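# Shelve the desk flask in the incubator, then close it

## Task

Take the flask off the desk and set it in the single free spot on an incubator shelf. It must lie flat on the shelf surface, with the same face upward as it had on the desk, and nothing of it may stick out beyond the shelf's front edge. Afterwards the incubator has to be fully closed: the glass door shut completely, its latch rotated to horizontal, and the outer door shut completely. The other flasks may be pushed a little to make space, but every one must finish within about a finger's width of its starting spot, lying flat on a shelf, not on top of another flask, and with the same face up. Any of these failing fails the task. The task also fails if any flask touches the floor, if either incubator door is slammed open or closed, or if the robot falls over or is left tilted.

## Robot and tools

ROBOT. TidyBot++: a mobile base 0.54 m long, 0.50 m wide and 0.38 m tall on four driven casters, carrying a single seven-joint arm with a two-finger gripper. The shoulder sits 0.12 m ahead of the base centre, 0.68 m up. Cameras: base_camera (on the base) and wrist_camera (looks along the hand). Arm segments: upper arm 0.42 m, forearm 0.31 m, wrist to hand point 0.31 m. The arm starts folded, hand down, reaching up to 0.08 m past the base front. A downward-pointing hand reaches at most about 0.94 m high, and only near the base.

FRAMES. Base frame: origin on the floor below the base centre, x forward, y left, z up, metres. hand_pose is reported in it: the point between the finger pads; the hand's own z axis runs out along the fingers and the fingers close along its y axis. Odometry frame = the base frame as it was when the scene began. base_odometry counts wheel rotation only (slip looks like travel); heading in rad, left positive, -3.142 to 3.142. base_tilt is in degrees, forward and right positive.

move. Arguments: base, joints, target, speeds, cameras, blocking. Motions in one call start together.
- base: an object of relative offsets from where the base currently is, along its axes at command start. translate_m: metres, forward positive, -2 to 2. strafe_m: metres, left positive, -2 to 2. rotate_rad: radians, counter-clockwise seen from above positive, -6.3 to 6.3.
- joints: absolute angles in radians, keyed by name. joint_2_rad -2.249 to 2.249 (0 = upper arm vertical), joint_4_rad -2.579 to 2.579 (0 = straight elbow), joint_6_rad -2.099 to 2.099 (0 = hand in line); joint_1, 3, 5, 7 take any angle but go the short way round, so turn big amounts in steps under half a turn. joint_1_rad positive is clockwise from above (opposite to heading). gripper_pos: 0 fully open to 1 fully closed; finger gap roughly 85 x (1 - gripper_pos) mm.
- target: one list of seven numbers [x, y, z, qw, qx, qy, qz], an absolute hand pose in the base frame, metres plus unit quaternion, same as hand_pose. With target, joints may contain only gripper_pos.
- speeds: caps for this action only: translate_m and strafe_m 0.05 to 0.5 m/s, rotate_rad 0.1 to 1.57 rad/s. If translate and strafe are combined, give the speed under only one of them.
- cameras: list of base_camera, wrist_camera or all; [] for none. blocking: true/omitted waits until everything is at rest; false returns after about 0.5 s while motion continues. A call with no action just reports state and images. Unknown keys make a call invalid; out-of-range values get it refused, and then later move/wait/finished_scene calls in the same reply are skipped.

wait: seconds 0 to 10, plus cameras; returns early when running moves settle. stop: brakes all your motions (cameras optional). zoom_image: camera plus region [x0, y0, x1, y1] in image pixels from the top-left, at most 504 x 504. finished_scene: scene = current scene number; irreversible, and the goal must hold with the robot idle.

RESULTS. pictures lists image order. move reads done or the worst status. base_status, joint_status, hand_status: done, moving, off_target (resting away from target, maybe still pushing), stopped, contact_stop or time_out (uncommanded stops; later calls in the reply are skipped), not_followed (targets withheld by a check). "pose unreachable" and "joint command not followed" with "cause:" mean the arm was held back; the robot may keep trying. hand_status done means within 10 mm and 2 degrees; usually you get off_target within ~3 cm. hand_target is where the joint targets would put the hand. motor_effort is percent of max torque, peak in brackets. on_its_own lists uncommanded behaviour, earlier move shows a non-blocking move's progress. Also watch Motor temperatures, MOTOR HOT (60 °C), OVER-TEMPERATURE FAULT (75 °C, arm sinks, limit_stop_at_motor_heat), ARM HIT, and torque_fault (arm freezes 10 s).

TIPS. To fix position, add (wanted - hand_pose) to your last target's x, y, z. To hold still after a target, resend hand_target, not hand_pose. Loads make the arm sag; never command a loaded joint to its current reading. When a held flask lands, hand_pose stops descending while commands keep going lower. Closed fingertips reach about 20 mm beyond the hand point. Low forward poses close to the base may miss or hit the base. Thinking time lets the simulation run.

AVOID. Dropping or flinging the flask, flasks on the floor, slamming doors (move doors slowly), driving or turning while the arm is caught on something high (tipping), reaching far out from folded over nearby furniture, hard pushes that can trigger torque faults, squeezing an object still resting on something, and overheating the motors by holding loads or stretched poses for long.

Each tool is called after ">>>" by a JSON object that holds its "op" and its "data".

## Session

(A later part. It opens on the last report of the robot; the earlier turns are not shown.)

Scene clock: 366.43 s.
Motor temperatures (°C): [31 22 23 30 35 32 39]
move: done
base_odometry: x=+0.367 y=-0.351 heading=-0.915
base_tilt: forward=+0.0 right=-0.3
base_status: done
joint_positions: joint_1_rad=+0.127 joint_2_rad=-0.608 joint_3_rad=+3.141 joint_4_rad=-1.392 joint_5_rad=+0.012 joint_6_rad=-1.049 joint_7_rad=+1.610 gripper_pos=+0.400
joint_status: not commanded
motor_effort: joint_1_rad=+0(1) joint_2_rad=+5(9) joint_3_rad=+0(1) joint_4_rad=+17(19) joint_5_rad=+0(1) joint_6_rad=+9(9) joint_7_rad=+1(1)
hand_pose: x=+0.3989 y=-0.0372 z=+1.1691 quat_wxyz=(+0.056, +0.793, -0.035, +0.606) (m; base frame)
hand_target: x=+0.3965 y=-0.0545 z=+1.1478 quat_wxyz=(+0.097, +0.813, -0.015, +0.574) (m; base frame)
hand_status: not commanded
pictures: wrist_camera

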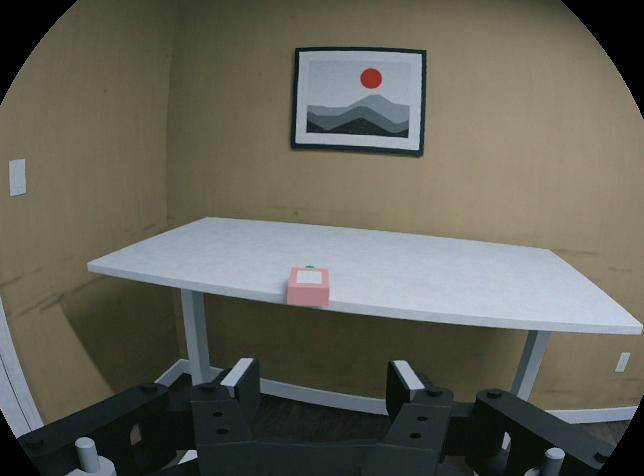

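>>> {"op": "move", "data": {"base": {"strafe_m": 0.03, "translate_m": 0.1}, "joints": {"joint_2_rad": -0.35, "joint_4_rad": -2.25, "joint_6_rad": 0.33, "joint_7_rad": 0.07, "gripper_pos": 0}, "cameras": ["wrist_camera"]}}

Scene clock: 391.30 s.
Motor temperatures (°C): [31 22 23 30 35 32 39]
move: done
base_odometry: x=+0.452 y=-0.412 heading=-0.914
base_tilt: forward=+0.1 right=-0.3
base_status: done
joint_positions: joint_1_rad=+0.127 joint_2_rad=-0.363 joint_3_rad=+3.141 joint_4_rad=-2.240 joint_5_rad=+0.012 joint_6_rad=+0.284 joint_7_rad=+0.147 gripper_pos=+0.000
joint_status: all done
motor_effort: joint_1_rad=+0(1) joint_2_rad=-8(9) joint_3_rad=+0(2) joint_4_rad=+21(24) joint_5_rad=+0(1) joint_6_rad=+9(10) joint_7_rad=+1(1)
hand_pose: x=+0.5773 y=-0.0560 z=+0.9734 quat_wxyz=(-0.420, +0.514, -0.497, +0.559) (m; base frame)
hand_target: x=+0.5803 y=-0.0551 z=+0.9755 quat_wxyz=(-0.437, +0.503, -0.497, +0.556) (m; base frame)
hand_status: not commanded
pictures: wrist_camera

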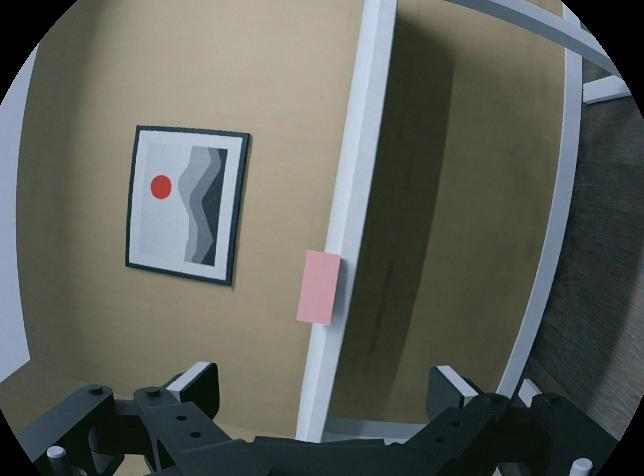

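>>> {"op": "move", "data": {"base": {"strafe_m": -0.015, "translate_m": 0.22}, "joints": {"joint_7_rad": -0.08}, "speeds": {"translate_m": 0.2}, "cameras": ["wrist_camera"]}}

Scene clock: 411.87 s.
Motor temperatures (°C): [31 22 23 30 35 32 39]
move: done
base_odometry: x=+0.575 y=-0.596 heading=-0.914
base_tilt: forward=+0.1 right=-0.3
base_status: done
joint_positions: joint_1_rad=+0.127 joint_2_rad=-0.351 joint_3_rad=+3.141 joint_4_rad=-2.241 joint_5_rad=+0.012 joint_6_rad=+0.288 joint_7_rad=-0.026 gripper_pos=+0.000
joint_status: all done
motor_effort: joint_1_rad=-1(1) joint_2_rad=-8(11) joint_3_rad=+0(2) joint_4_rad=+21(22) joint_5_rad=+0(1) joint_6_rad=+9(9) joint_7_rad=+1(1)
hand_pose: x=+0.5806 y=-0.0564 z=+0.9688 quat_wxyz=(-0.465, +0.471, -0.541, +0.518) (m; base frame)
hand_target: x=+0.5803 y=-0.0551 z=+0.9755 quat_wxyz=(-0.478, +0.464, -0.534, +0.521) (m; base frame)
hand_status: not commanded
pictures: wrist_camera

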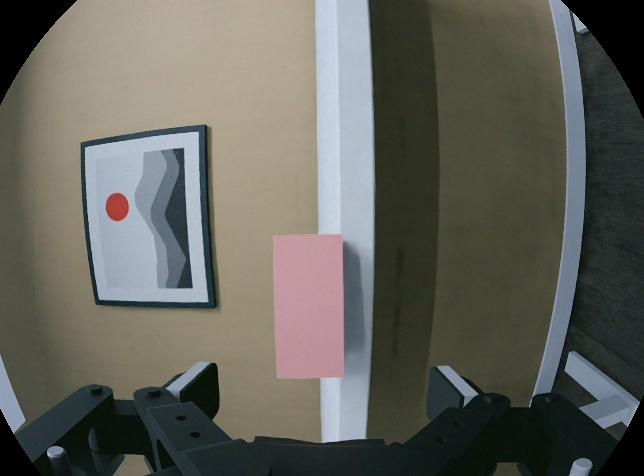

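>>> {"op": "move", "data": {"base": {"strafe_m": -0.028}, "joints": {"joint_4_rad": -2.225}, "cameras": ["wrist_camera"]}}

Scene clock: 428.47 s.
Motor temperatures (°C): [31 22 23 30 35 32 39]
move: done
base_odometry: x=+0.553 y=-0.613 heading=-0.914
base_tilt: forward=+0.1 right=-0.2
base_status: done
joint_positions: joint_1_rad=+0.127 joint_2_rad=-0.351 joint_3_rad=+3.145 joint_4_rad=-2.233 joint_5_rad=+0.012 joint_6_rad=+0.289 joint_7_rad=-0.026 gripper_pos=+0.000
joint_status: all done
motor_effort: joint_1_rad=+1(1) joint_2_rad=-9(9) joint_3_rad=+0(3) joint_4_rad=+21(22) joint_5_rad=+1(1) joint_6_rad=+9(9) joint_7_rad=+1(1)
hand_pose: x=+0.5812 y=-0.0585 z=+0.9738 quat_wxyz=(-0.466, +0.468, -0.540, +0.521) (m; base frame)
hand_target: x=+0.5826 y=-0.0554 z=+0.9908 quat_wxyz=(-0.484, +0.458, -0.527, +0.528) (m; base frame)
hand_status: not commanded
pictures: wrist_camera

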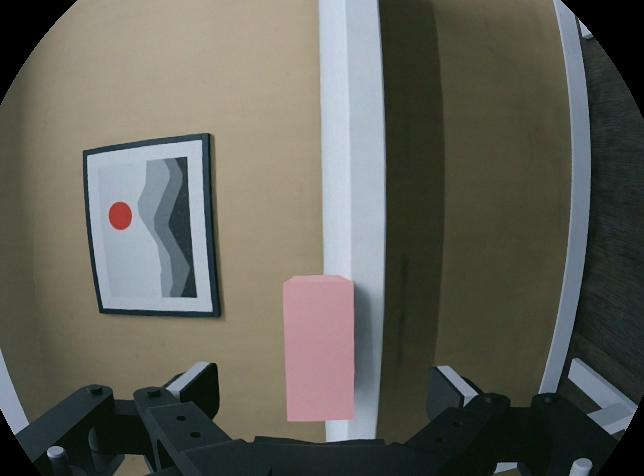

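>>> {"op": "move", "data": {"base": {"translate_m": 0.1}, "speeds": {"translate_m": 0.1}, "cameras": ["wrist_camera"]}}

Scene clock: 435.83 s.
Motor temperatures (°C): [31 22 23 30 35 32 39]
move: done
base_odometry: x=+0.614 y=-0.692 heading=-0.914
base_tilt: forward=+0.1 right=-0.3
base_status: done
joint_positions: joint_1_rad=+0.127 joint_2_rad=-0.349 joint_3_rad=+3.145 joint_4_rad=-2.233 joint_5_rad=+0.012 joint_6_rad=+0.290 joint_7_rad=-0.026 gripper_pos=+0.000
joint_status: not commanded
motor_effort: joint_1_rad=+0(1) joint_2_rad=-8(11) joint_3_rad=-1(2) joint_4_rad=+21(23) joint_5_rad=+0(1) joint_6_rad=+9(10) joint_7_rad=+1(1)
hand_pose: x=+0.5819 y=-0.0585 z=+0.9730 quat_wxyz=(-0.466, +0.469, -0.541, +0.521) (m; base frame)
hand_target: x=+0.5826 y=-0.0554 z=+0.9908 quat_wxyz=(-0.484, +0.458, -0.527, +0.528) (m; base frame)
hand_status: not commanded
pictures: wrist_camera

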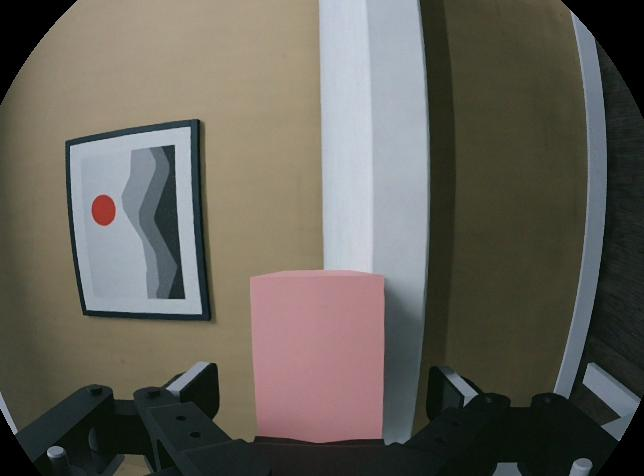

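>>> {"op": "move", "data": {"base": {"translate_m": -0.02}, "speeds": {"translate_m": 0.1}, "cameras": []}}

>>> {"op": "move", "data": {"joints": {"gripper_pos": 0.42}, "cameras": ["wrist_camera"]}}

Scene clock: 458.40 s.
Motor temperatures (°C): [31 22 23 30 35 32 39]
move: done
base_odometry: x=+0.601 y=-0.676 heading=-0.914
base_tilt: forward=+0.0 right=-0.3
base_status: done
joint_positions: joint_1_rad=+0.127 joint_2_rad=-0.353 joint_3_rad=+3.145 joint_4_rad=-2.233 joint_5_rad=+0.012 joint_6_rad=+0.290 joint_7_rad=-0.026 gripper_pos=+0.000
joint_status: not commanded
motor_effort: joint_1_rad=-1(1) joint_2_rad=-8(11) joint_3_rad=-1(1) joint_4_rad=+21(22) joint_5_rad=+1(1) joint_6_rad=+9(9) joint_7_rad=+1(1)
hand_pose: x=+0.5806 y=-0.0584 z=+0.9753 quat_wxyz=(-0.467, +0.467, -0.539, +0.522) (m; base frame)
hand_target: x=+0.5826 y=-0.0554 z=+0.9908 quat_wxyz=(-0.484, +0.458, -0.527, +0.528) (m; base frame)
hand_status: not commanded
pictures: none
No camera images: "cameras" was empty.

Scene clock: 459.17 s.
Motor temperatures (°C): [31 22 23 30 35 32 39]
move: done
base_odometry: x=+0.601 y=-0.676 heading=-0.914
base_tilt: forward=+0.0 right=-0.3
base_status: not commanded
joint_positions: joint_1_rad=+0.127 joint_2_rad=-0.353 joint_3_rad=+3.145 joint_4_rad=-2.233 joint_5_rad=+0.012 joint_6_rad=+0.290 joint_7_rad=-0.026 gripper_pos=+0.420
joint_status: all done
motor_effort: joint_1_rad=+0(1) joint_2_rad=-8(8) joint_3_rad=+0(1) joint_4_rad=+21(22) joint_5_rad=+0(1) joint_6_rad=+9(9) joint_7_rad=+1(1)
hand_pose: x=+0.5806 y=-0.0584 z=+0.9753 quat_wxyz=(-0.467, +0.467, -0.539, +0.522) (m; base frame)
hand_target: x=+0.5826 y=-0.0554 z=+0.9908 quat_wxyz=(-0.484, +0.458, -0.527, +0.528) (m; base frame)
hand_status: not commanded
pictures: wrist_camera

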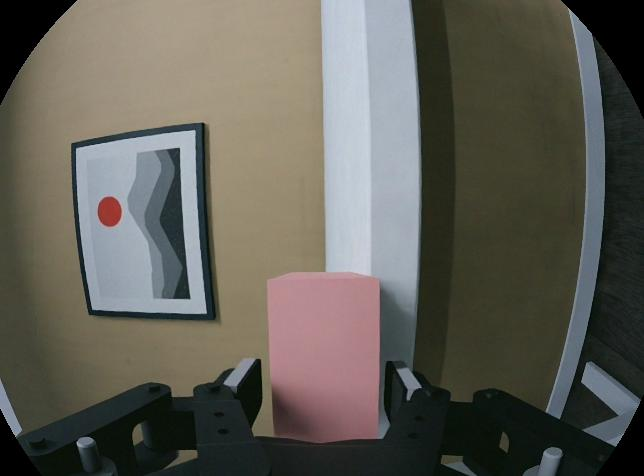

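>>> {"op": "move", "data": {"joints": {"gripper_pos": 0.5}, "cameras": ["wrist_camera"]}}

>>> {"op": "zoom_image", "data": {"camera": "wrist_camera", "region": [230, 260, 430, 450]}}

Scene clock: 465.23 s.
Motor temperatures (°C): [31 22 23 30 35 32 39]
move: done
base_odometry: x=+0.601 y=-0.676 heading=-0.914
base_tilt: forward=+0.1 right=-0.3
base_status: not commanded
joint_positions: joint_1_rad=+0.127 joint_2_rad=-0.353 joint_3_rad=+3.145 joint_4_rad=-2.233 joint_5_rad=+0.012 joint_6_rad=+0.290 joint_7_rad=-0.026 gripper_pos=+0.500
joint_status: all done
motor_effort: joint_1_rad=+0(1) joint_2_rad=-8(8) joint_3_rad=-1(1) joint_4_rad=+21(22) joint_5_rad=+1(1) joint_6_rad=+9(9) joint_7_rad=+0(1)
hand_pose: x=+0.5806 y=-0.0584 z=+0.9753 quat_wxyz=(-0.467, +0.467, -0.539, +0.522) (m; base frame)
hand_target: x=+0.5826 y=-0.0554 z=+0.9908 quat_wxyz=(-0.484, +0.458, -0.527, +0.528) (m; base frame)
hand_status: not commanded
pictures: wrist_camera

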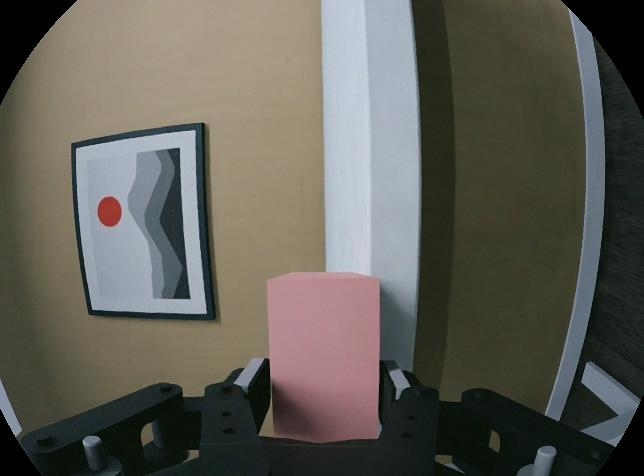

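Scaled by 2.520.

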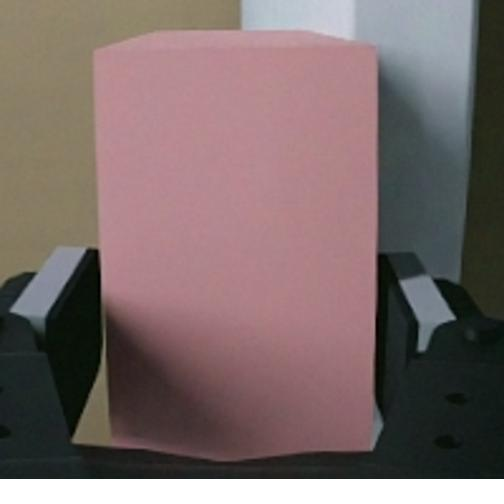

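>>> {"op": "move", "data": {"joints": {"gripper_pos": 0.42}, "cameras": []}}

>>> {"op": "move", "data": {"base": {"strafe_m": -0.018}, "cameras": []}}

>>> {"op": "move", "data": {"joints": {"gripper_pos": 0.54}, "cameras": ["wrist_camera"]}}

Scene clock: 477.13 s.
Motor temperatures (°C): [31 21 23 30 35 32 39]
move: done
base_odometry: x=+0.601 y=-0.676 heading=-0.914
base_tilt: forward=+0.1 right=-0.3
base_status: not commanded
joint_positions: joint_1_rad=+0.127 joint_2_rad=-0.353 joint_3_rad=+3.145 joint_4_rad=-2.233 joint_5_rad=+0.012 joint_6_rad=+0.290 joint_7_rad=-0.026 gripper_pos=+0.420
joint_status: all done
motor_effort: joint_1_rad=+1(1) joint_2_rad=-8(8) joint_3_rad=+0(1) joint_4_rad=+22(22) joint_5_rad=+0(1) joint_6_rad=+9(9) joint_7_rad=+1(1)
hand_pose: x=+0.5806 y=-0.0584 z=+0.9753 quat_wxyz=(-0.467, +0.467, -0.539, +0.522) (m; base frame)
hand_target: x=+0.5826 y=-0.0554 z=+0.9908 quat_wxyz=(-0.484, +0.458, -0.527, +0.528) (m; base frame)
hand_status: not commanded
pictures: none
No camera images: "cameras" was empty.

Scene clock: 477.83 s.
Motor temperatures (°C): [31 21 23 30 35 32 39]
move: done
base_odometry: x=+0.587 y=-0.687 heading=-0.914
base_tilt: forward=+0.1 right=-0.2
base_status: done
joint_positions: joint_1_rad=+0.127 joint_2_rad=-0.353 joint_3_rad=+3.147 joint_4_rad=-2.233 joint_5_rad=+0.012 joint_6_rad=+0.290 joint_7_rad=-0.026 gripper_pos=+0.420
joint_status: not commanded
motor_effort: joint_1_rad=+0(1) joint_2_rad=-9(10) joint_3_rad=-1(2) joint_4_rad=+21(22) joint_5_rad=+0(1) joint_6_rad=+9(9) joint_7_rad=+1(1)
hand_pose: x=+0.5805 y=-0.0594 z=+0.9752 quat_wxyz=(-0.467, +0.467, -0.540, +0.522) (m; base frame)
hand_target: x=+0.5826 y=-0.0554 z=+0.9908 quat_wxyz=(-0.484, +0.458, -0.527, +0.528) (m; base frame)
hand_status: not commanded
pictures: none
No camera images: "cameras" was empty.

Scene clock: 478.37 s.
Motor temperatures (°C): [31 21 23 30 35 32 39]
move: done
base_odometry: x=+0.587 y=-0.687 heading=-0.914
base_tilt: forward=+0.0 right=-0.3
base_status: not commanded
joint_positions: joint_1_rad=+0.127 joint_2_rad=-0.353 joint_3_rad=+3.147 joint_4_rad=-2.233 joint_5_rad=+0.012 joint_6_rad=+0.290 joint_7_rad=-0.026 gripper_pos=+0.540
joint_status: all done
motor_effort: joint_1_rad=-1(1) joint_2_rad=-8(9) joint_3_rad=-1(1) joint_4_rad=+22(22) joint_5_rad=+0(0) joint_6_rad=+9(10) joint_7_rad=+1(1)
hand_pose: x=+0.5805 y=-0.0594 z=+0.9753 quat_wxyz=(-0.467, +0.467, -0.540, +0.522) (m; base frame)
hand_target: x=+0.5826 y=-0.0554 z=+0.9908 quat_wxyz=(-0.484, +0.458, -0.527, +0.528) (m; base frame)
hand_status: not commanded
pictures: wrist_camera

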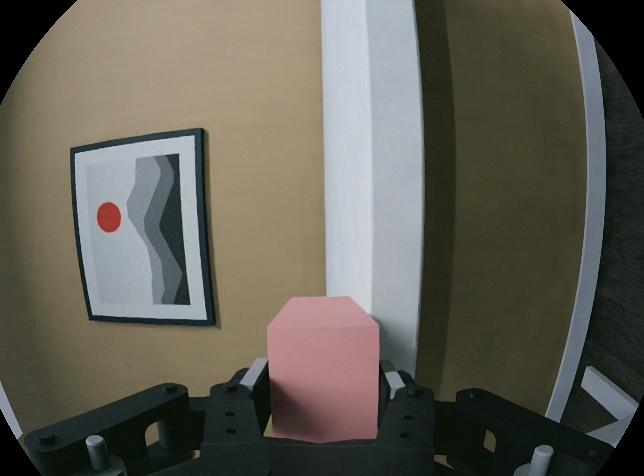

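>>> {"op": "move", "data": {"joints": {"gripper_pos": 0.42}, "cameras": []}}

>>> {"op": "move", "data": {"base": {"strafe_m": 0.018}, "cameras": []}}

>>> {"op": "move", "data": {"joints": {"gripper_pos": 0.56}, "cameras": ["wrist_camera"]}}

>>> {"op": "move", "data": {"joints": {"gripper_pos": 0.62}, "cameras": ["wrist_camera"]}}

Scene clock: 490.33 s.
Motor temperatures (°C): [31 21 23 30 35 32 39]
move: done
base_odometry: x=+0.587 y=-0.687 heading=-0.914
base_tilt: forward=+0.0 right=-0.3
base_status: not commanded
joint_positions: joint_1_rad=+0.127 joint_2_rad=-0.353 joint_3_rad=+3.147 joint_4_rad=-2.233 joint_5_rad=+0.012 joint_6_rad=+0.290 joint_7_rad=-0.026 gripper_pos=+0.420
joint_status: all done
motor_effort: joint_1_rad=-1(1) joint_2_rad=-8(9) joint_3_rad=+0(1) joint_4_rad=+21(22) joint_5_rad=+0(1) joint_6_rad=+9(9) joint_7_rad=+1(1)
hand_pose: x=+0.5805 y=-0.0594 z=+0.9753 quat_wxyz=(-0.467, +0.467, -0.540, +0.522) (m; base frame)
hand_target: x=+0.5826 y=-0.0554 z=+0.9908 quat_wxyz=(-0.484, +0.458, -0.527, +0.528) (m; base frame)
hand_status: not commanded
pictures: none
No camera images: "cameras" was empty.

Scene clock: 491.03 s.
Motor temperatures (°C): [31 21 23 30 35 32 39]
move: done
base_odometry: x=+0.601 y=-0.676 heading=-0.914
base_tilt: forward=+0.0 right=-0.3
base_status: done
joint_positions: joint_1_rad=+0.127 joint_2_rad=-0.353 joint_3_rad=+3.146 joint_4_rad=-2.233 joint_5_rad=+0.012 joint_6_rad=+0.291 joint_7_rad=-0.026 gripper_pos=+0.420
joint_status: not commanded
motor_effort: joint_1_rad=+0(2) joint_2_rad=-8(10) joint_3_rad=-1(2) joint_4_rad=+21(22) joint_5_rad=+0(1) joint_6_rad=+9(9) joint_7_rad=+1(1)
hand_pose: x=+0.5806 y=-0.0588 z=+0.9752 quat_wxyz=(-0.467, +0.467, -0.540, +0.522) (m; base frame)
hand_target: x=+0.5826 y=-0.0554 z=+0.9908 quat_wxyz=(-0.484, +0.458, -0.527, +0.528) (m; base frame)
hand_status: not commanded
pictures: none
No camera images: "cameras" was empty.

Scene clock: 491.60 s.
Motor temperatures (°C): [31 21 23 30 35 32 39]
move: done
base_odometry: x=+0.601 y=-0.676 heading=-0.914
base_tilt: forward=+0.1 right=-0.3
base_status: not commanded
joint_positions: joint_1_rad=+0.127 joint_2_rad=-0.353 joint_3_rad=+3.146 joint_4_rad=-2.233 joint_5_rad=+0.012 joint_6_rad=+0.291 joint_7_rad=-0.026 gripper_pos=+0.559
joint_status: all done
motor_effort: joint_1_rad=-1(1) joint_2_rad=-8(9) joint_3_rad=+0(1) joint_4_rad=+21(22) joint_5_rad=+0(1) joint_6_rad=+9(9) joint_7_rad=+1(1)
hand_pose: x=+0.5806 y=-0.0588 z=+0.9755 quat_wxyz=(-0.467, +0.467, -0.539, +0.522) (m; base frame)
hand_target: x=+0.5826 y=-0.0554 z=+0.9908 quat_wxyz=(-0.484, +0.458, -0.527, +0.528) (m; base frame)
hand_status: not commanded
pictures: wrist_camera

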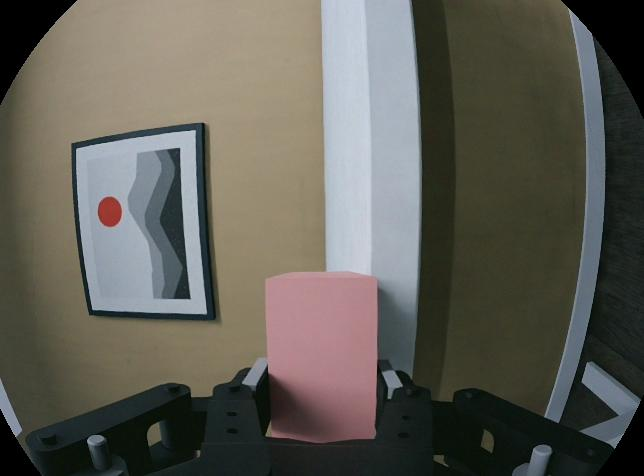

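Scene clock: 492.07 s.
Motor temperatures (°C): [31 21 23 30 35 32 39]
move: off_target
base_odometry: x=+0.601 y=-0.676 heading=-0.914
base_tilt: forward=+0.1 right=-0.2
base_status: not commanded
joint_positions: joint_1_rad=+0.127 joint_2_rad=-0.353 joint_3_rad=+3.146 joint_4_rad=-2.233 joint_5_rad=+0.012 joint_6_rad=+0.292 joint_7_rad=-0.026 gripper_pos=+0.588
joint_status: gripper_pos off_target (ended at +0.588, target +0.620)
motor_effort: joint_1_rad=+0(1) joint_2_rad=-9(9) joint_3_rad=+0(1) joint_4_rad=+22(22) joint_5_rad=+0(1) joint_6_rad=+9(9) joint_7_rad=+0(1)
hand_pose: x=+0.5806 y=-0.0588 z=+0.9757 quat_wxyz=(-0.467, +0.467, -0.539, +0.523) (m; base frame)
hand_target: x=+0.5826 y=-0.0554 z=+0.9908 quat_wxyz=(-0.484, +0.458, -0.527, +0.528) (m; base frame)
hand_status: not commanded
pictures: wrist_camera

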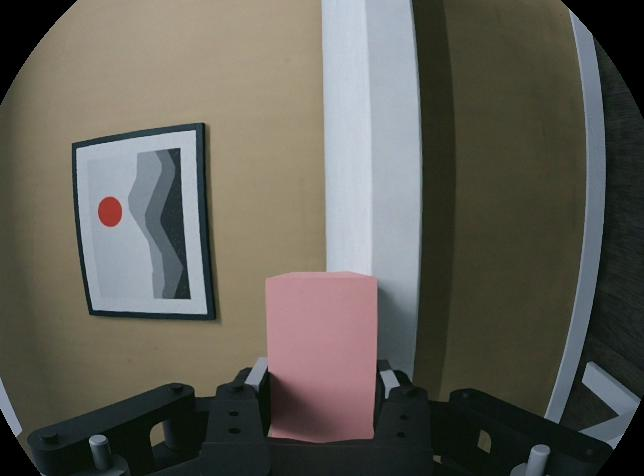

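>>> {"op": "move", "data": {"joints": {"gripper_pos": 0.68}, "cameras": []}}

>>> {"op": "move", "data": {"joints": {"joint_2_rad": -0.38, "joint_4_rad": -2.145, "joint_6_rad": 0.22}, "cameras": ["wrist_camera"]}}

Scene clock: 503.83 s.
Motor temperatures (°C): [31 21 23 30 35 32 39]
move: off_target
base_odometry: x=+0.601 y=-0.676 heading=-0.914
base_tilt: forward=+0.0 right=-0.3
base_status: not commanded
joint_positions: joint_1_rad=+0.127 joint_2_rad=-0.353 joint_3_rad=+3.146 joint_4_rad=-2.233 joint_5_rad=+0.012 joint_6_rad=+0.292 joint_7_rad=-0.026 gripper_pos=+0.588
joint_status: gripper_pos off_target (ended at +0.588, target +0.680)
motor_effort: joint_1_rad=-1(1) joint_2_rad=-9(9) joint_3_rad=-1(1) joint_4_rad=+22(22) joint_5_rad=+0(1) joint_6_rad=+9(9) joint_7_rad=+1(1)
hand_pose: x=+0.5806 y=-0.0588 z=+0.9757 quat_wxyz=(-0.467, +0.467, -0.539, +0.523) (m; base frame)
hand_target: x=+0.5826 y=-0.0554 z=+0.9908 quat_wxyz=(-0.484, +0.458, -0.527, +0.528) (m; base frame)
hand_status: not commanded
pictures: none
No camera images: "cameras" was empty.

Scene clock: 504.70 s.
Motor temperatures (°C): [31 21 23 30 35 32 39]
move: done
base_odometry: x=+0.601 y=-0.676 heading=-0.914
base_tilt: forward=+0.0 right=-0.3
base_status: not commanded
joint_positions: joint_1_rad=+0.127 joint_2_rad=-0.362 joint_3_rad=+3.146 joint_4_rad=-2.164 joint_5_rad=+0.012 joint_6_rad=+0.250 joint_7_rad=-0.026 gripper_pos=+0.588
joint_status: all done
motor_effort: joint_1_rad=+0(1) joint_2_rad=-9(11) joint_3_rad=-1(1) joint_4_rad=+22(24) joint_5_rad=+0(1) joint_6_rad=+10(11) joint_7_rad=+1(1)
hand_pose: x=+0.5836 y=-0.0594 z=+1.0089 quat_wxyz=(-0.476, +0.459, -0.530, +0.532) (m; base frame)
hand_target: x=+0.5791 y=-0.0571 z=+1.0198 quat_wxyz=(-0.482, +0.457, -0.528, +0.530) (m; base frame)
hand_status: not commanded
pictures: wrist_camera

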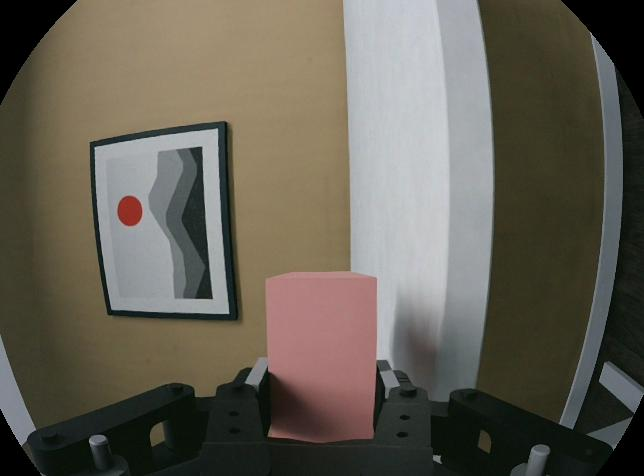

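>>> {"op": "move", "data": {"joints": {"gripper_pos": 0.74}, "cameras": []}}

>>> {"op": "move", "data": {"base": {"translate_m": -0.95}, "speeds": {"translate_m": 0.25}, "cameras": ["wrist_camera"]}}

>>> {"op": "move", "data": {"base": {"rotate_rad": -1.9}, "speeds": {"rotate_rad": 0.6}, "cameras": ["wrist_camera"]}}

Scene clock: 533.83 s.
Motor temperatures (°C): [31 21 23 30 35 32 39]
move: off_target
base_odometry: x=+0.601 y=-0.676 heading=-0.914
base_tilt: forward=+0.1 right=-0.3
base_status: not commanded
joint_positions: joint_1_rad=+0.127 joint_2_rad=-0.362 joint_3_rad=+3.146 joint_4_rad=-2.164 joint_5_rad=+0.012 joint_6_rad=+0.250 joint_7_rad=-0.026 gripper_pos=+0.588
joint_status: gripper_pos off_target (ended at +0.588, target +0.740)
motor_effort: joint_1_rad=+0(1) joint_2_rad=-9(9) joint_3_rad=+0(1) joint_4_rad=+23(23) joint_5_rad=+0(1) joint_6_rad=+10(10) joint_7_rad=+1(1)
hand_pose: x=+0.5836 y=-0.0594 z=+1.0089 quat_wxyz=(-0.476, +0.459, -0.530, +0.532) (m; base frame)
hand_target: x=+0.5791 y=-0.0571 z=+1.0198 quat_wxyz=(-0.482, +0.457, -0.528, +0.530) (m; base frame)
hand_status: not commanded
pictures: none
No camera images: "cameras" was empty.

Scene clock: 538.47 s.
Motor temperatures (°C): [31 21 23 30 35 32 39]
move: done
base_odometry: x=+0.021 y=+0.076 heading=-0.914
base_tilt: forward=+0.0 right=-0.3
base_status: done
joint_positions: joint_1_rad=+0.127 joint_2_rad=-0.374 joint_3_rad=+3.146 joint_4_rad=-2.164 joint_5_rad=+0.012 joint_6_rad=+0.250 joint_7_rad=-0.026 gripper_pos=+0.588
joint_status: not commanded
motor_effort: joint_1_rad=-1(1) joint_2_rad=-9(12) joint_3_rad=+0(2) joint_4_rad=+23(24) joint_5_rad=+1(1) joint_6_rad=+10(10) joint_7_rad=+1(1)
hand_pose: x=+0.5796 y=-0.0589 z=+1.0148 quat_wxyz=(-0.478, +0.456, -0.526, +0.535) (m; base frame)
hand_target: x=+0.5791 y=-0.0571 z=+1.0198 quat_wxyz=(-0.482, +0.457, -0.528, +0.530) (m; base frame)
hand_status: not commanded
pictures: wrist_camera

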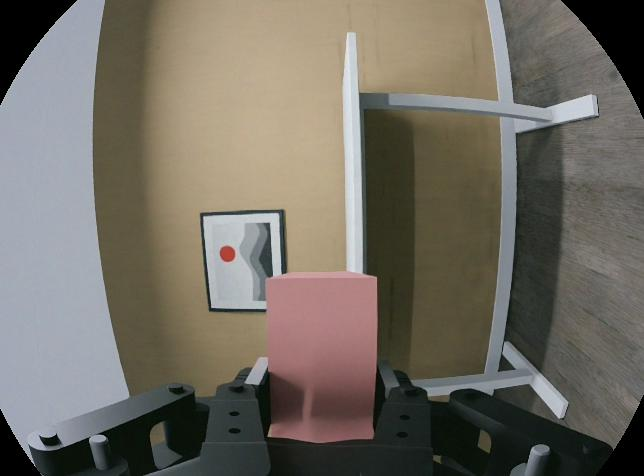

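Scene clock: 542.30 s.
Motor temperatures (°C): [31 21 23 30 35 32 39]
move: done
base_odometry: x=+0.021 y=+0.076 heading=-2.814
base_tilt: forward=+0.1 right=-0.3
base_status: done
joint_positions: joint_1_rad=+0.126 joint_2_rad=-0.374 joint_3_rad=+3.146 joint_4_rad=-2.164 joint_5_rad=+0.012 joint_6_rad=+0.250 joint_7_rad=-0.026 gripper_pos=+0.588
joint_status: not commanded
motor_effort: joint_1_rad=-1(2) joint_2_rad=-8(9) joint_3_rad=-1(3) joint_4_rad=+23(24) joint_5_rad=+0(1) joint_6_rad=+10(10) joint_7_rad=+1(1)
hand_pose: x=+0.5796 y=-0.0588 z=+1.0148 quat_wxyz=(-0.478, +0.456, -0.526, +0.535) (m; base frame)
hand_target: x=+0.5791 y=-0.0571 z=+1.0198 quat_wxyz=(-0.482, +0.457, -0.528, +0.530) (m; base frame)
hand_status: not commanded
pictures: wrist_camera

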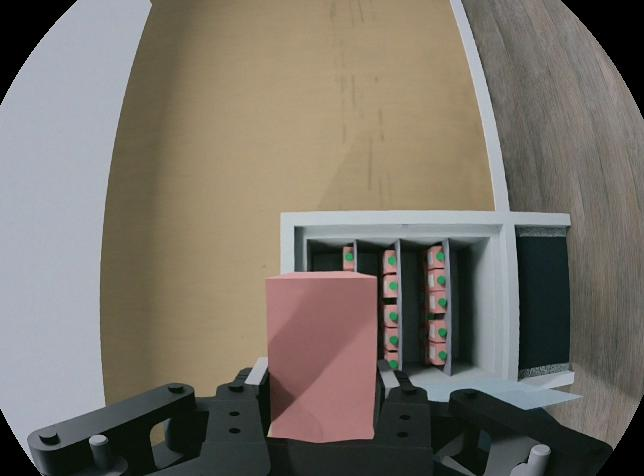

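>>> {"op": "move", "data": {"base": {"rotate_rad": 0.4}, "speeds": {"rotate_rad": 0.6}, "cameras": ["wrist_camera"]}}

>>> {"op": "zoom_image", "data": {"camera": "wrist_camera", "region": [260, 60, 480, 280]}}

Scene clock: 552.00 s.
Motor temperatures (°C): [31 21 23 30 35 32 39]
move: done
base_odometry: x=+0.021 y=+0.076 heading=-2.415
base_tilt: forward=+0.1 right=-0.3
base_status: done
joint_positions: joint_1_rad=+0.126 joint_2_rad=-0.374 joint_3_rad=+3.146 joint_4_rad=-2.164 joint_5_rad=+0.012 joint_6_rad=+0.250 joint_7_rad=-0.026 gripper_pos=+0.588
joint_status: not commanded
motor_effort: joint_1_rad=-1(2) joint_2_rad=-9(9) joint_3_rad=-1(2) joint_4_rad=+22(23) joint_5_rad=+0(1) joint_6_rad=+10(10) joint_7_rad=+1(1)
hand_pose: x=+0.5796 y=-0.0588 z=+1.0148 quat_wxyz=(-0.478, +0.456, -0.526, +0.535) (m; base frame)
hand_target: x=+0.5791 y=-0.0571 z=+1.0198 quat_wxyz=(-0.482, +0.457, -0.528, +0.530) (m; base frame)
hand_status: not commanded
pictures: wrist_camera

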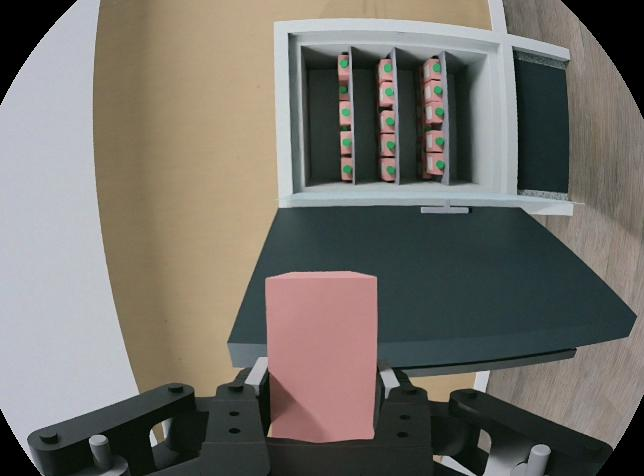

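Scaled by 2.291.

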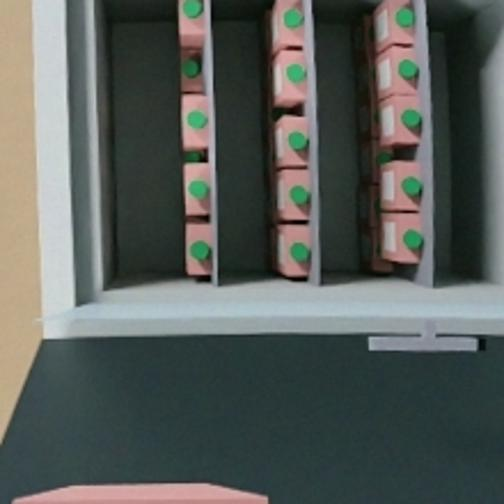

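>>> {"op": "move", "data": {"base": {"translate_m": 0.65, "strafe_m": -0.32, "rotate_rad": -0.28}, "speeds": {"translate_m": 0.25, "rotate_rad": 0.4}, "cameras": ["wrist_camera"]}}

>>> {"op": "zoom_image", "data": {"camera": "wrist_camera", "region": [200, 60, 480, 340]}}

Scene clock: 602.53 s.
Motor temperatures (°C): [31 21 23 30 35 32 39]
move: done
base_odometry: x=-0.677 y=-0.117 heading=-2.695
base_tilt: forward=+0.0 right=-0.3
base_status: done
joint_positions: joint_1_rad=+0.126 joint_2_rad=-0.373 joint_3_rad=+3.146 joint_4_rad=-2.164 joint_5_rad=+0.012 joint_6_rad=+0.250 joint_7_rad=-0.026 gripper_pos=+0.588
joint_status: not commanded
motor_effort: joint_1_rad=-1(2) joint_2_rad=-9(12) joint_3_rad=+0(3) joint_4_rad=+22(24) joint_5_rad=+1(1) joint_6_rad=+10(10) joint_7_rad=+1(1)
hand_pose: x=+0.5800 y=-0.0588 z=+1.0143 quat_wxyz=(-0.478, +0.456, -0.527, +0.535) (m; base frame)
hand_target: x=+0.5791 y=-0.0571 z=+1.0198 quat_wxyz=(-0.482, +0.457, -0.528, +0.530) (m; base frame)
hand_status: not commanded
pictures: wrist_camera

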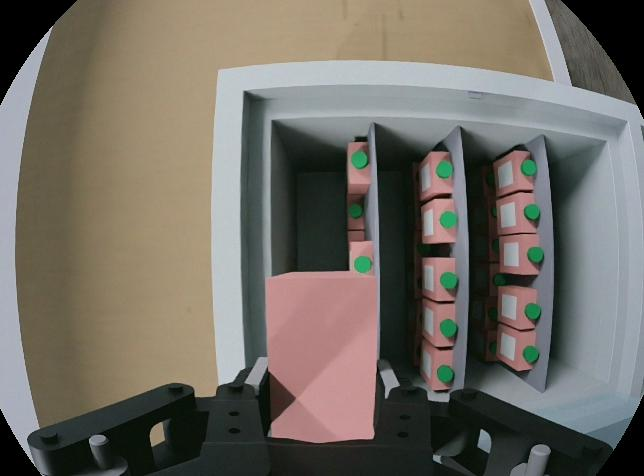

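Scaled by 1.800.

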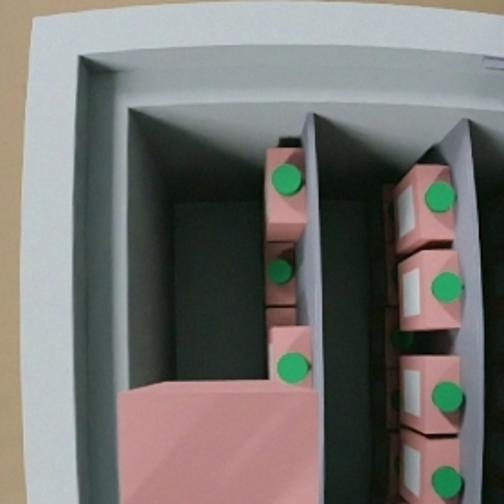

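>>> {"op": "move", "data": {"cameras": ["wrist_camera"]}}

Scene clock: 637.67 s.
Motor temperatures (°C): [31 21 23 30 35 32 39]
base_odometry: x=-0.677 y=-0.117 heading=-2.695
base_tilt: forward=+0.1 right=-0.3
base_status: done
joint_positions: joint_1_rad=+0.126 joint_2_rad=-0.373 joint_3_rad=+3.146 joint_4_rad=-2.164 joint_5_rad=+0.012 joint_6_rad=+0.250 joint_7_rad=-0.026 gripper_pos=+0.588
joint_status: not commanded
motor_effort: joint_1_rad=+0(2) joint_2_rad=-9(12) joint_3_rad=-1(3) joint_4_rad=+22(24) joint_5_rad=+0(1) joint_6_rad=+10(10) joint_7_rad=+1(1)
hand_pose: x=+0.5800 y=-0.0588 z=+1.0143 quat_wxyz=(-0.478, +0.456, -0.527, +0.535) (m; base frame)
hand_target: x=+0.5791 y=-0.0571 z=+1.0198 quat_wxyz=(-0.482, +0.457, -0.528, +0.530) (m; base frame)
hand_status: not commanded
pictures: wrist_camera

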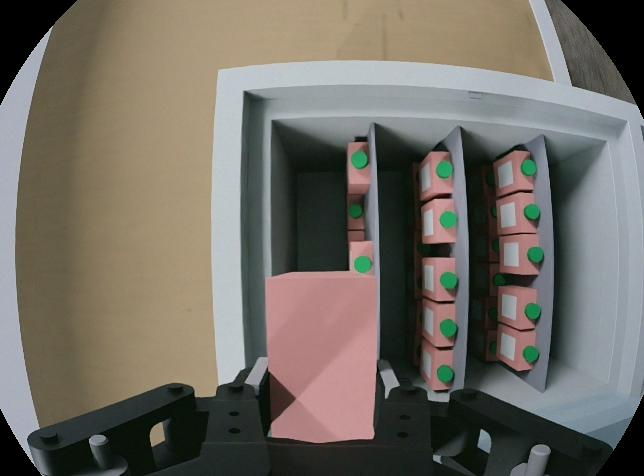

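>>> {"op": "move", "data": {"base": {"strafe_m": -0.125, "translate_m": 0.1}, "speeds": {"strafe_m": 0.12}, "cameras": ["wrist_camera"]}}

Scene clock: 702.33 s.
Motor temperatures (°C): [31 21 23 30 35 32 39]
move: done
base_odometry: x=-0.821 y=-0.047 heading=-2.695
base_tilt: forward=+0.0 right=-0.4
base_status: done
joint_positions: joint_1_rad=+0.126 joint_2_rad=-0.373 joint_3_rad=+3.146 joint_4_rad=-2.164 joint_5_rad=+0.012 joint_6_rad=+0.250 joint_7_rad=-0.026 gripper_pos=+0.588
joint_status: not commanded
motor_effort: joint_1_rad=-1(1) joint_2_rad=-9(11) joint_3_rad=+0(2) joint_4_rad=+22(23) joint_5_rad=+0(1) joint_6_rad=+10(10) joint_7_rad=+1(1)
hand_pose: x=+0.5799 y=-0.0588 z=+1.0144 quat_wxyz=(-0.478, +0.456, -0.527, +0.535) (m; base frame)
hand_target: x=+0.5791 y=-0.0571 z=+1.0198 quat_wxyz=(-0.482, +0.457, -0.528, +0.530) (m; base frame)
hand_status: not commanded
pictures: wrist_camera

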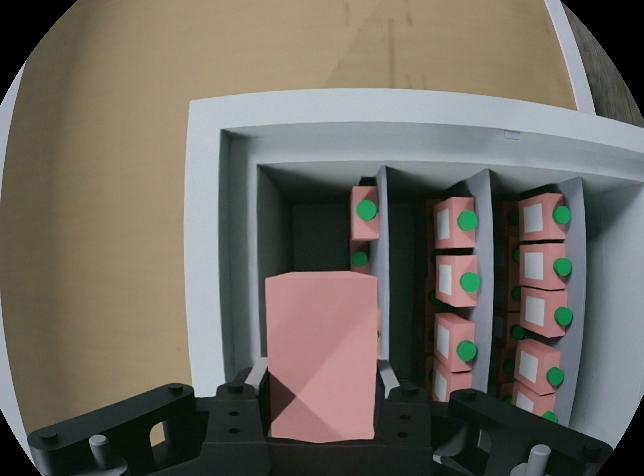

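>>> {"op": "move", "data": {"base": {"strafe_m": -0.04, "translate_m": 0.12}, "speeds": {"translate_m": 0.12}, "cameras": ["wrist_camera"]}}

>>> {"op": "zoom_image", "data": {"camera": "wrist_camera", "region": [230, 180, 430, 380]}}

Scene clock: 722.33 s.
Motor temperatures (°C): [31 21 23 30 35 32 39]
move: done
base_odometry: x=-0.947 y=-0.063 heading=-2.695
base_tilt: forward=+0.1 right=-0.3
base_status: done
joint_positions: joint_1_rad=+0.126 joint_2_rad=-0.373 joint_3_rad=+3.146 joint_4_rad=-2.164 joint_5_rad=+0.012 joint_6_rad=+0.250 joint_7_rad=-0.026 gripper_pos=+0.588
joint_status: not commanded
motor_effort: joint_1_rad=+0(1) joint_2_rad=-9(11) joint_3_rad=+0(1) joint_4_rad=+23(23) joint_5_rad=+0(1) joint_6_rad=+10(10) joint_7_rad=+1(1)
hand_pose: x=+0.5799 y=-0.0588 z=+1.0144 quat_wxyz=(-0.478, +0.456, -0.527, +0.535) (m; base frame)
hand_target: x=+0.5791 y=-0.0571 z=+1.0198 quat_wxyz=(-0.482, +0.457, -0.528, +0.530) (m; base frame)
hand_status: not commanded
pictures: wrist_camera

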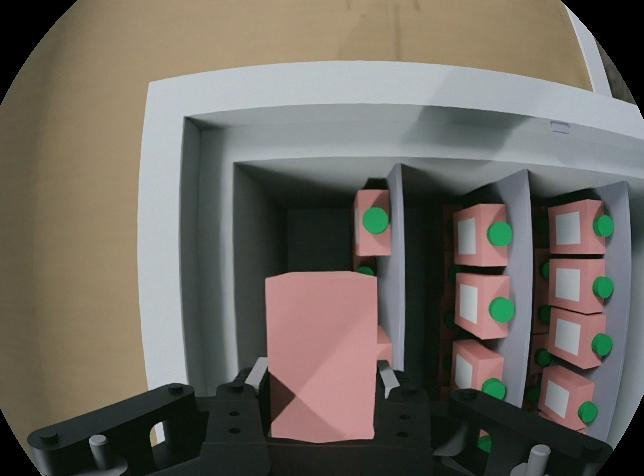

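Scaled by 2.520.

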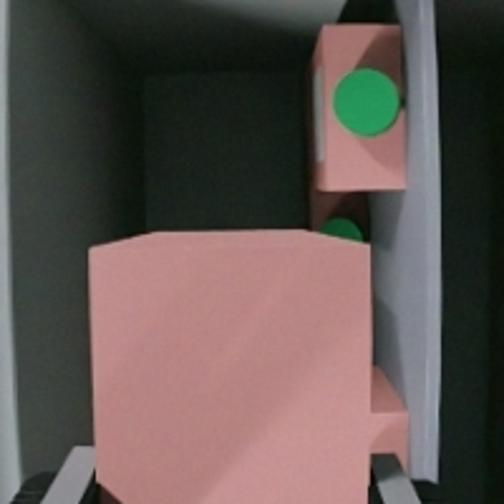

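>>> {"op": "move", "data": {"base": {"strafe_m": -0.01, "translate_m": 0.09}, "speeds": {"translate_m": 0.1}, "cameras": ["wrist_camera"]}}

>>> {"op": "zoom_image", "data": {"camera": "wrist_camera", "region": [230, 180, 430, 380]}}

Scene clock: 748.77 s.
Motor temperatures (°C): [31 21 23 30 35 32 39]
move: done
base_odometry: x=-1.033 y=-0.093 heading=-2.695
base_tilt: forward=+0.1 right=-0.3
base_status: done
joint_positions: joint_1_rad=+0.126 joint_2_rad=-0.373 joint_3_rad=+3.146 joint_4_rad=-2.164 joint_5_rad=+0.012 joint_6_rad=+0.250 joint_7_rad=-0.026 gripper_pos=+0.588
joint_status: not commanded
motor_effort: joint_1_rad=+0(1) joint_2_rad=-9(11) joint_3_rad=-1(1) joint_4_rad=+23(24) joint_5_rad=+0(1) joint_6_rad=+10(10) joint_7_rad=+1(1)
hand_pose: x=+0.5800 y=-0.0588 z=+1.0144 quat_wxyz=(-0.478, +0.456, -0.527, +0.535) (m; base frame)
hand_target: x=+0.5791 y=-0.0571 z=+1.0198 quat_wxyz=(-0.482, +0.457, -0.528, +0.530) (m; base frame)
hand_status: not commanded
pictures: wrist_camera

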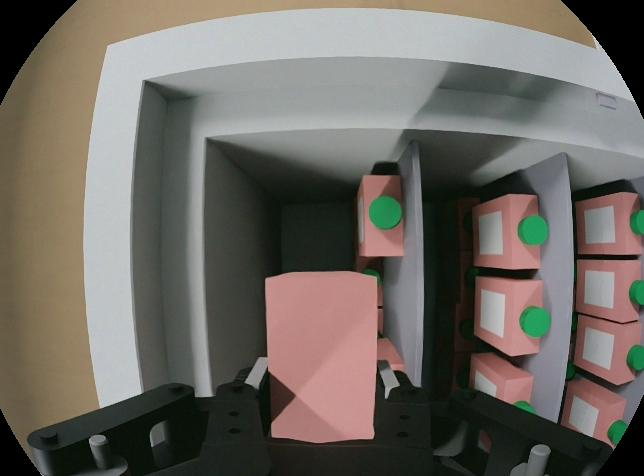

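Scaled by 2.520.

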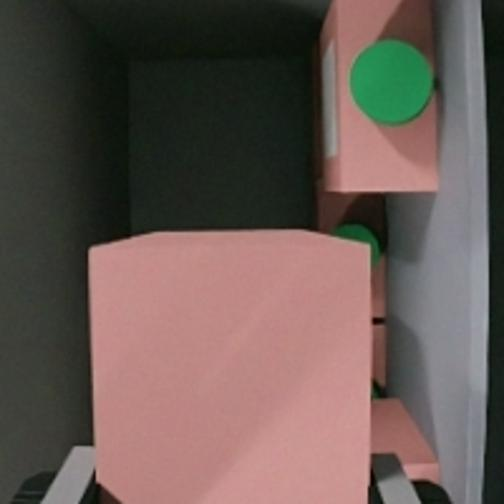

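>>> {"op": "move", "data": {"joints": {"joint_4_rad": -2.277, "joint_6_rad": 0.37}, "cameras": ["wrist_camera"]}}

>>> {"op": "zoom_image", "data": {"camera": "wrist_camera", "region": [230, 180, 430, 380]}}

Scene clock: 769.27 s.
Motor temperatures (°C): [31 21 23 30 35 32 39]
move: done
base_odometry: x=-1.033 y=-0.093 heading=-2.695
base_tilt: forward=+0.0 right=-0.3
base_status: not commanded
joint_positions: joint_1_rad=+0.126 joint_2_rad=-0.373 joint_3_rad=+3.146 joint_4_rad=-2.277 joint_5_rad=+0.012 joint_6_rad=+0.322 joint_7_rad=-0.026 gripper_pos=+0.588
joint_status: all done
motor_effort: joint_1_rad=+0(1) joint_2_rad=-8(9) joint_3_rad=-1(1) joint_4_rad=+22(24) joint_5_rad=+0(1) joint_6_rad=+10(10) joint_7_rad=+1(1)
hand_pose: x=+0.5705 y=-0.0573 z=+0.9671 quat_wxyz=(-0.469, +0.466, -0.538, +0.524) (m; base frame)
hand_target: x=+0.5687 y=-0.0529 z=+0.9853 quat_wxyz=(-0.489, +0.454, -0.522, +0.532) (m; base frame)
hand_status: not commanded
pictures: wrist_camera

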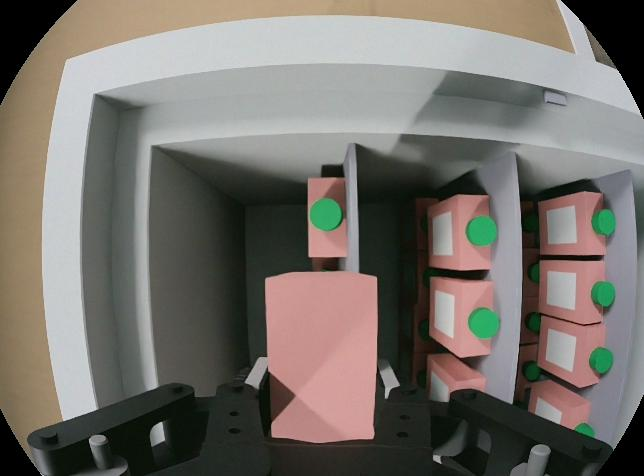

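Scaled by 2.520.

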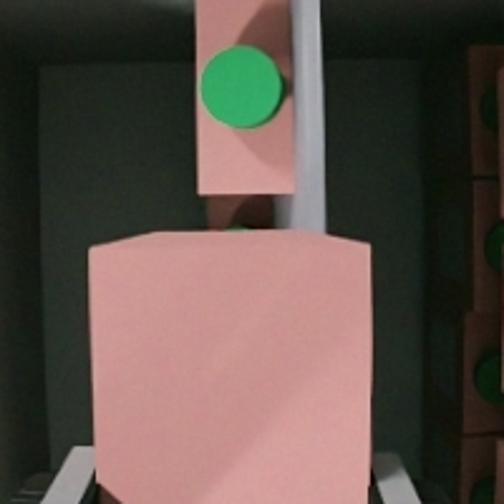

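>>> {"op": "move", "data": {"joints": {"joint_4_rad": -2.245}, "cameras": []}}

>>> {"op": "move", "data": {"base": {"strafe_m": -0.015, "translate_m": 0.11}, "speeds": {"translate_m": 0.08}, "cameras": ["wrist_camera"]}}

>>> {"op": "zoom_image", "data": {"camera": "wrist_camera", "region": [230, 180, 430, 380]}}

Scene clock: 785.97 s.
Motor temperatures (°C): [31 21 23 30 35 32 39]
move: done
base_odometry: x=-1.033 y=-0.093 heading=-2.695
base_tilt: forward=+0.0 right=-0.3
base_status: not commanded
joint_positions: joint_1_rad=+0.126 joint_2_rad=-0.373 joint_3_rad=+3.146 joint_4_rad=-2.261 joint_5_rad=+0.012 joint_6_rad=+0.325 joint_7_rad=-0.026 gripper_pos=+0.588
joint_status: all done
motor_effort: joint_1_rad=-1(1) joint_2_rad=-8(9) joint_3_rad=-1(1) joint_4_rad=+22(24) joint_5_rad=+0(1) joint_6_rad=+10(11) joint_7_rad=+1(1)
hand_pose: x=+0.5721 y=-0.0575 z=+0.9777 quat_wxyz=(-0.473, +0.461, -0.533, +0.529) (m; base frame)
hand_target: x=+0.5712 y=-0.0533 z=+1.0048 quat_wxyz=(-0.496, +0.447, -0.513, +0.540) (m; base frame)
hand_status: not commanded
pictures: none
No camera images: "cameras" was empty.

Scene clock: 787.87 s.
Motor temperatures (°C): [31 21 23 30 35 32 39]
move: done
base_odometry: x=-1.138 y=-0.127 heading=-2.695
base_tilt: forward=+0.0 right=-0.3
base_status: done
joint_positions: joint_1_rad=+0.126 joint_2_rad=-0.373 joint_3_rad=+3.146 joint_4_rad=-2.261 joint_5_rad=+0.012 joint_6_rad=+0.325 joint_7_rad=-0.026 gripper_pos=+0.588
joint_status: not commanded
motor_effort: joint_1_rad=+0(1) joint_2_rad=-8(11) joint_3_rad=+0(2) joint_4_rad=+22(23) joint_5_rad=+0(1) joint_6_rad=+10(10) joint_7_rad=+1(1)
hand_pose: x=+0.5720 y=-0.0574 z=+0.9781 quat_wxyz=(-0.473, +0.461, -0.532, +0.529) (m; base frame)
hand_target: x=+0.5712 y=-0.0533 z=+1.0048 quat_wxyz=(-0.496, +0.447, -0.513, +0.540) (m; base frame)
hand_status: not commanded
pictures: wrist_camera

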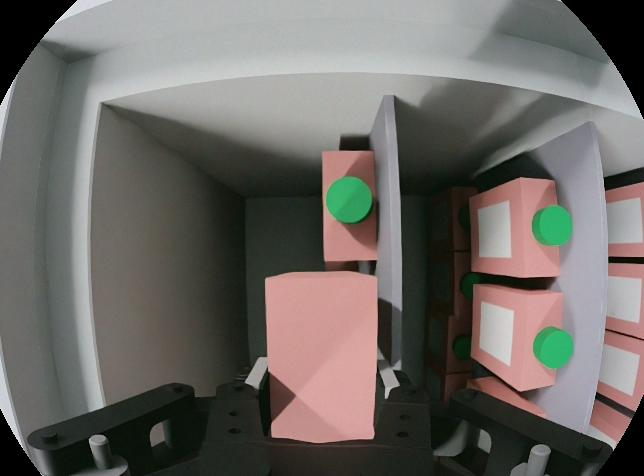

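Scaled by 2.520.

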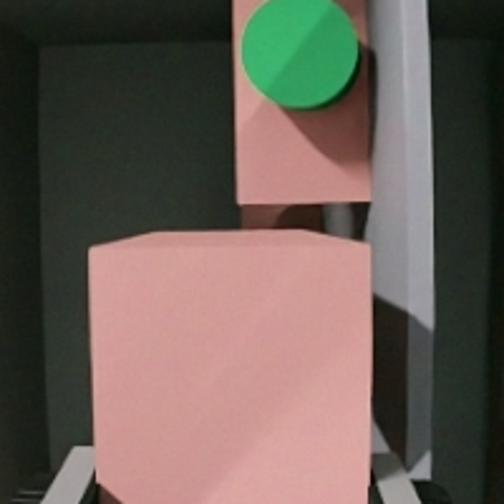

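>>> {"op": "move", "data": {"base": {"strafe_m": -0.004, "translate_m": 0.05}, "speeds": {"translate_m": 0.06}, "cameras": ["wrist_camera"]}}

>>> {"op": "zoom_image", "data": {"camera": "wrist_camera", "region": [230, 180, 430, 380]}}

Scene clock: 807.03 s.
Motor temperatures (°C): [31 21 23 30 35 32 39]
move: done
base_odometry: x=-1.185 y=-0.145 heading=-2.695
base_tilt: forward=+0.0 right=-0.3
base_status: done
joint_positions: joint_1_rad=+0.126 joint_2_rad=-0.374 joint_3_rad=+3.146 joint_4_rad=-2.261 joint_5_rad=+0.012 joint_6_rad=+0.325 joint_7_rad=-0.026 gripper_pos=+0.588
joint_status: not commanded
motor_effort: joint_1_rad=-1(1) joint_2_rad=-8(11) joint_3_rad=+0(1) joint_4_rad=+22(23) joint_5_rad=+0(1) joint_6_rad=+10(10) joint_7_rad=+1(1)
hand_pose: x=+0.5719 y=-0.0574 z=+0.9782 quat_wxyz=(-0.474, +0.461, -0.532, +0.529) (m; base frame)
hand_target: x=+0.5712 y=-0.0533 z=+1.0048 quat_wxyz=(-0.496, +0.447, -0.513, +0.540) (m; base frame)
hand_status: not commanded
pictures: wrist_camera

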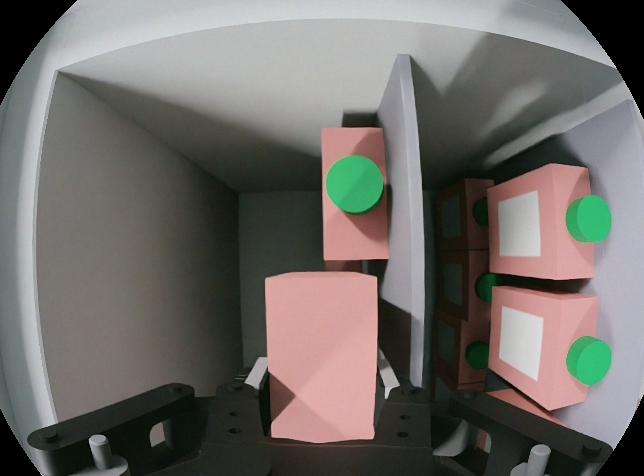

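Scaled by 2.520.

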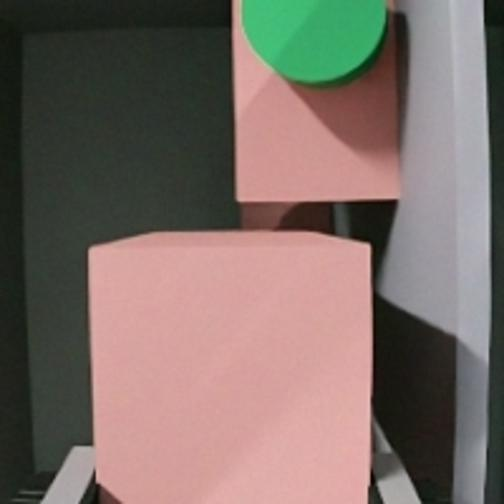

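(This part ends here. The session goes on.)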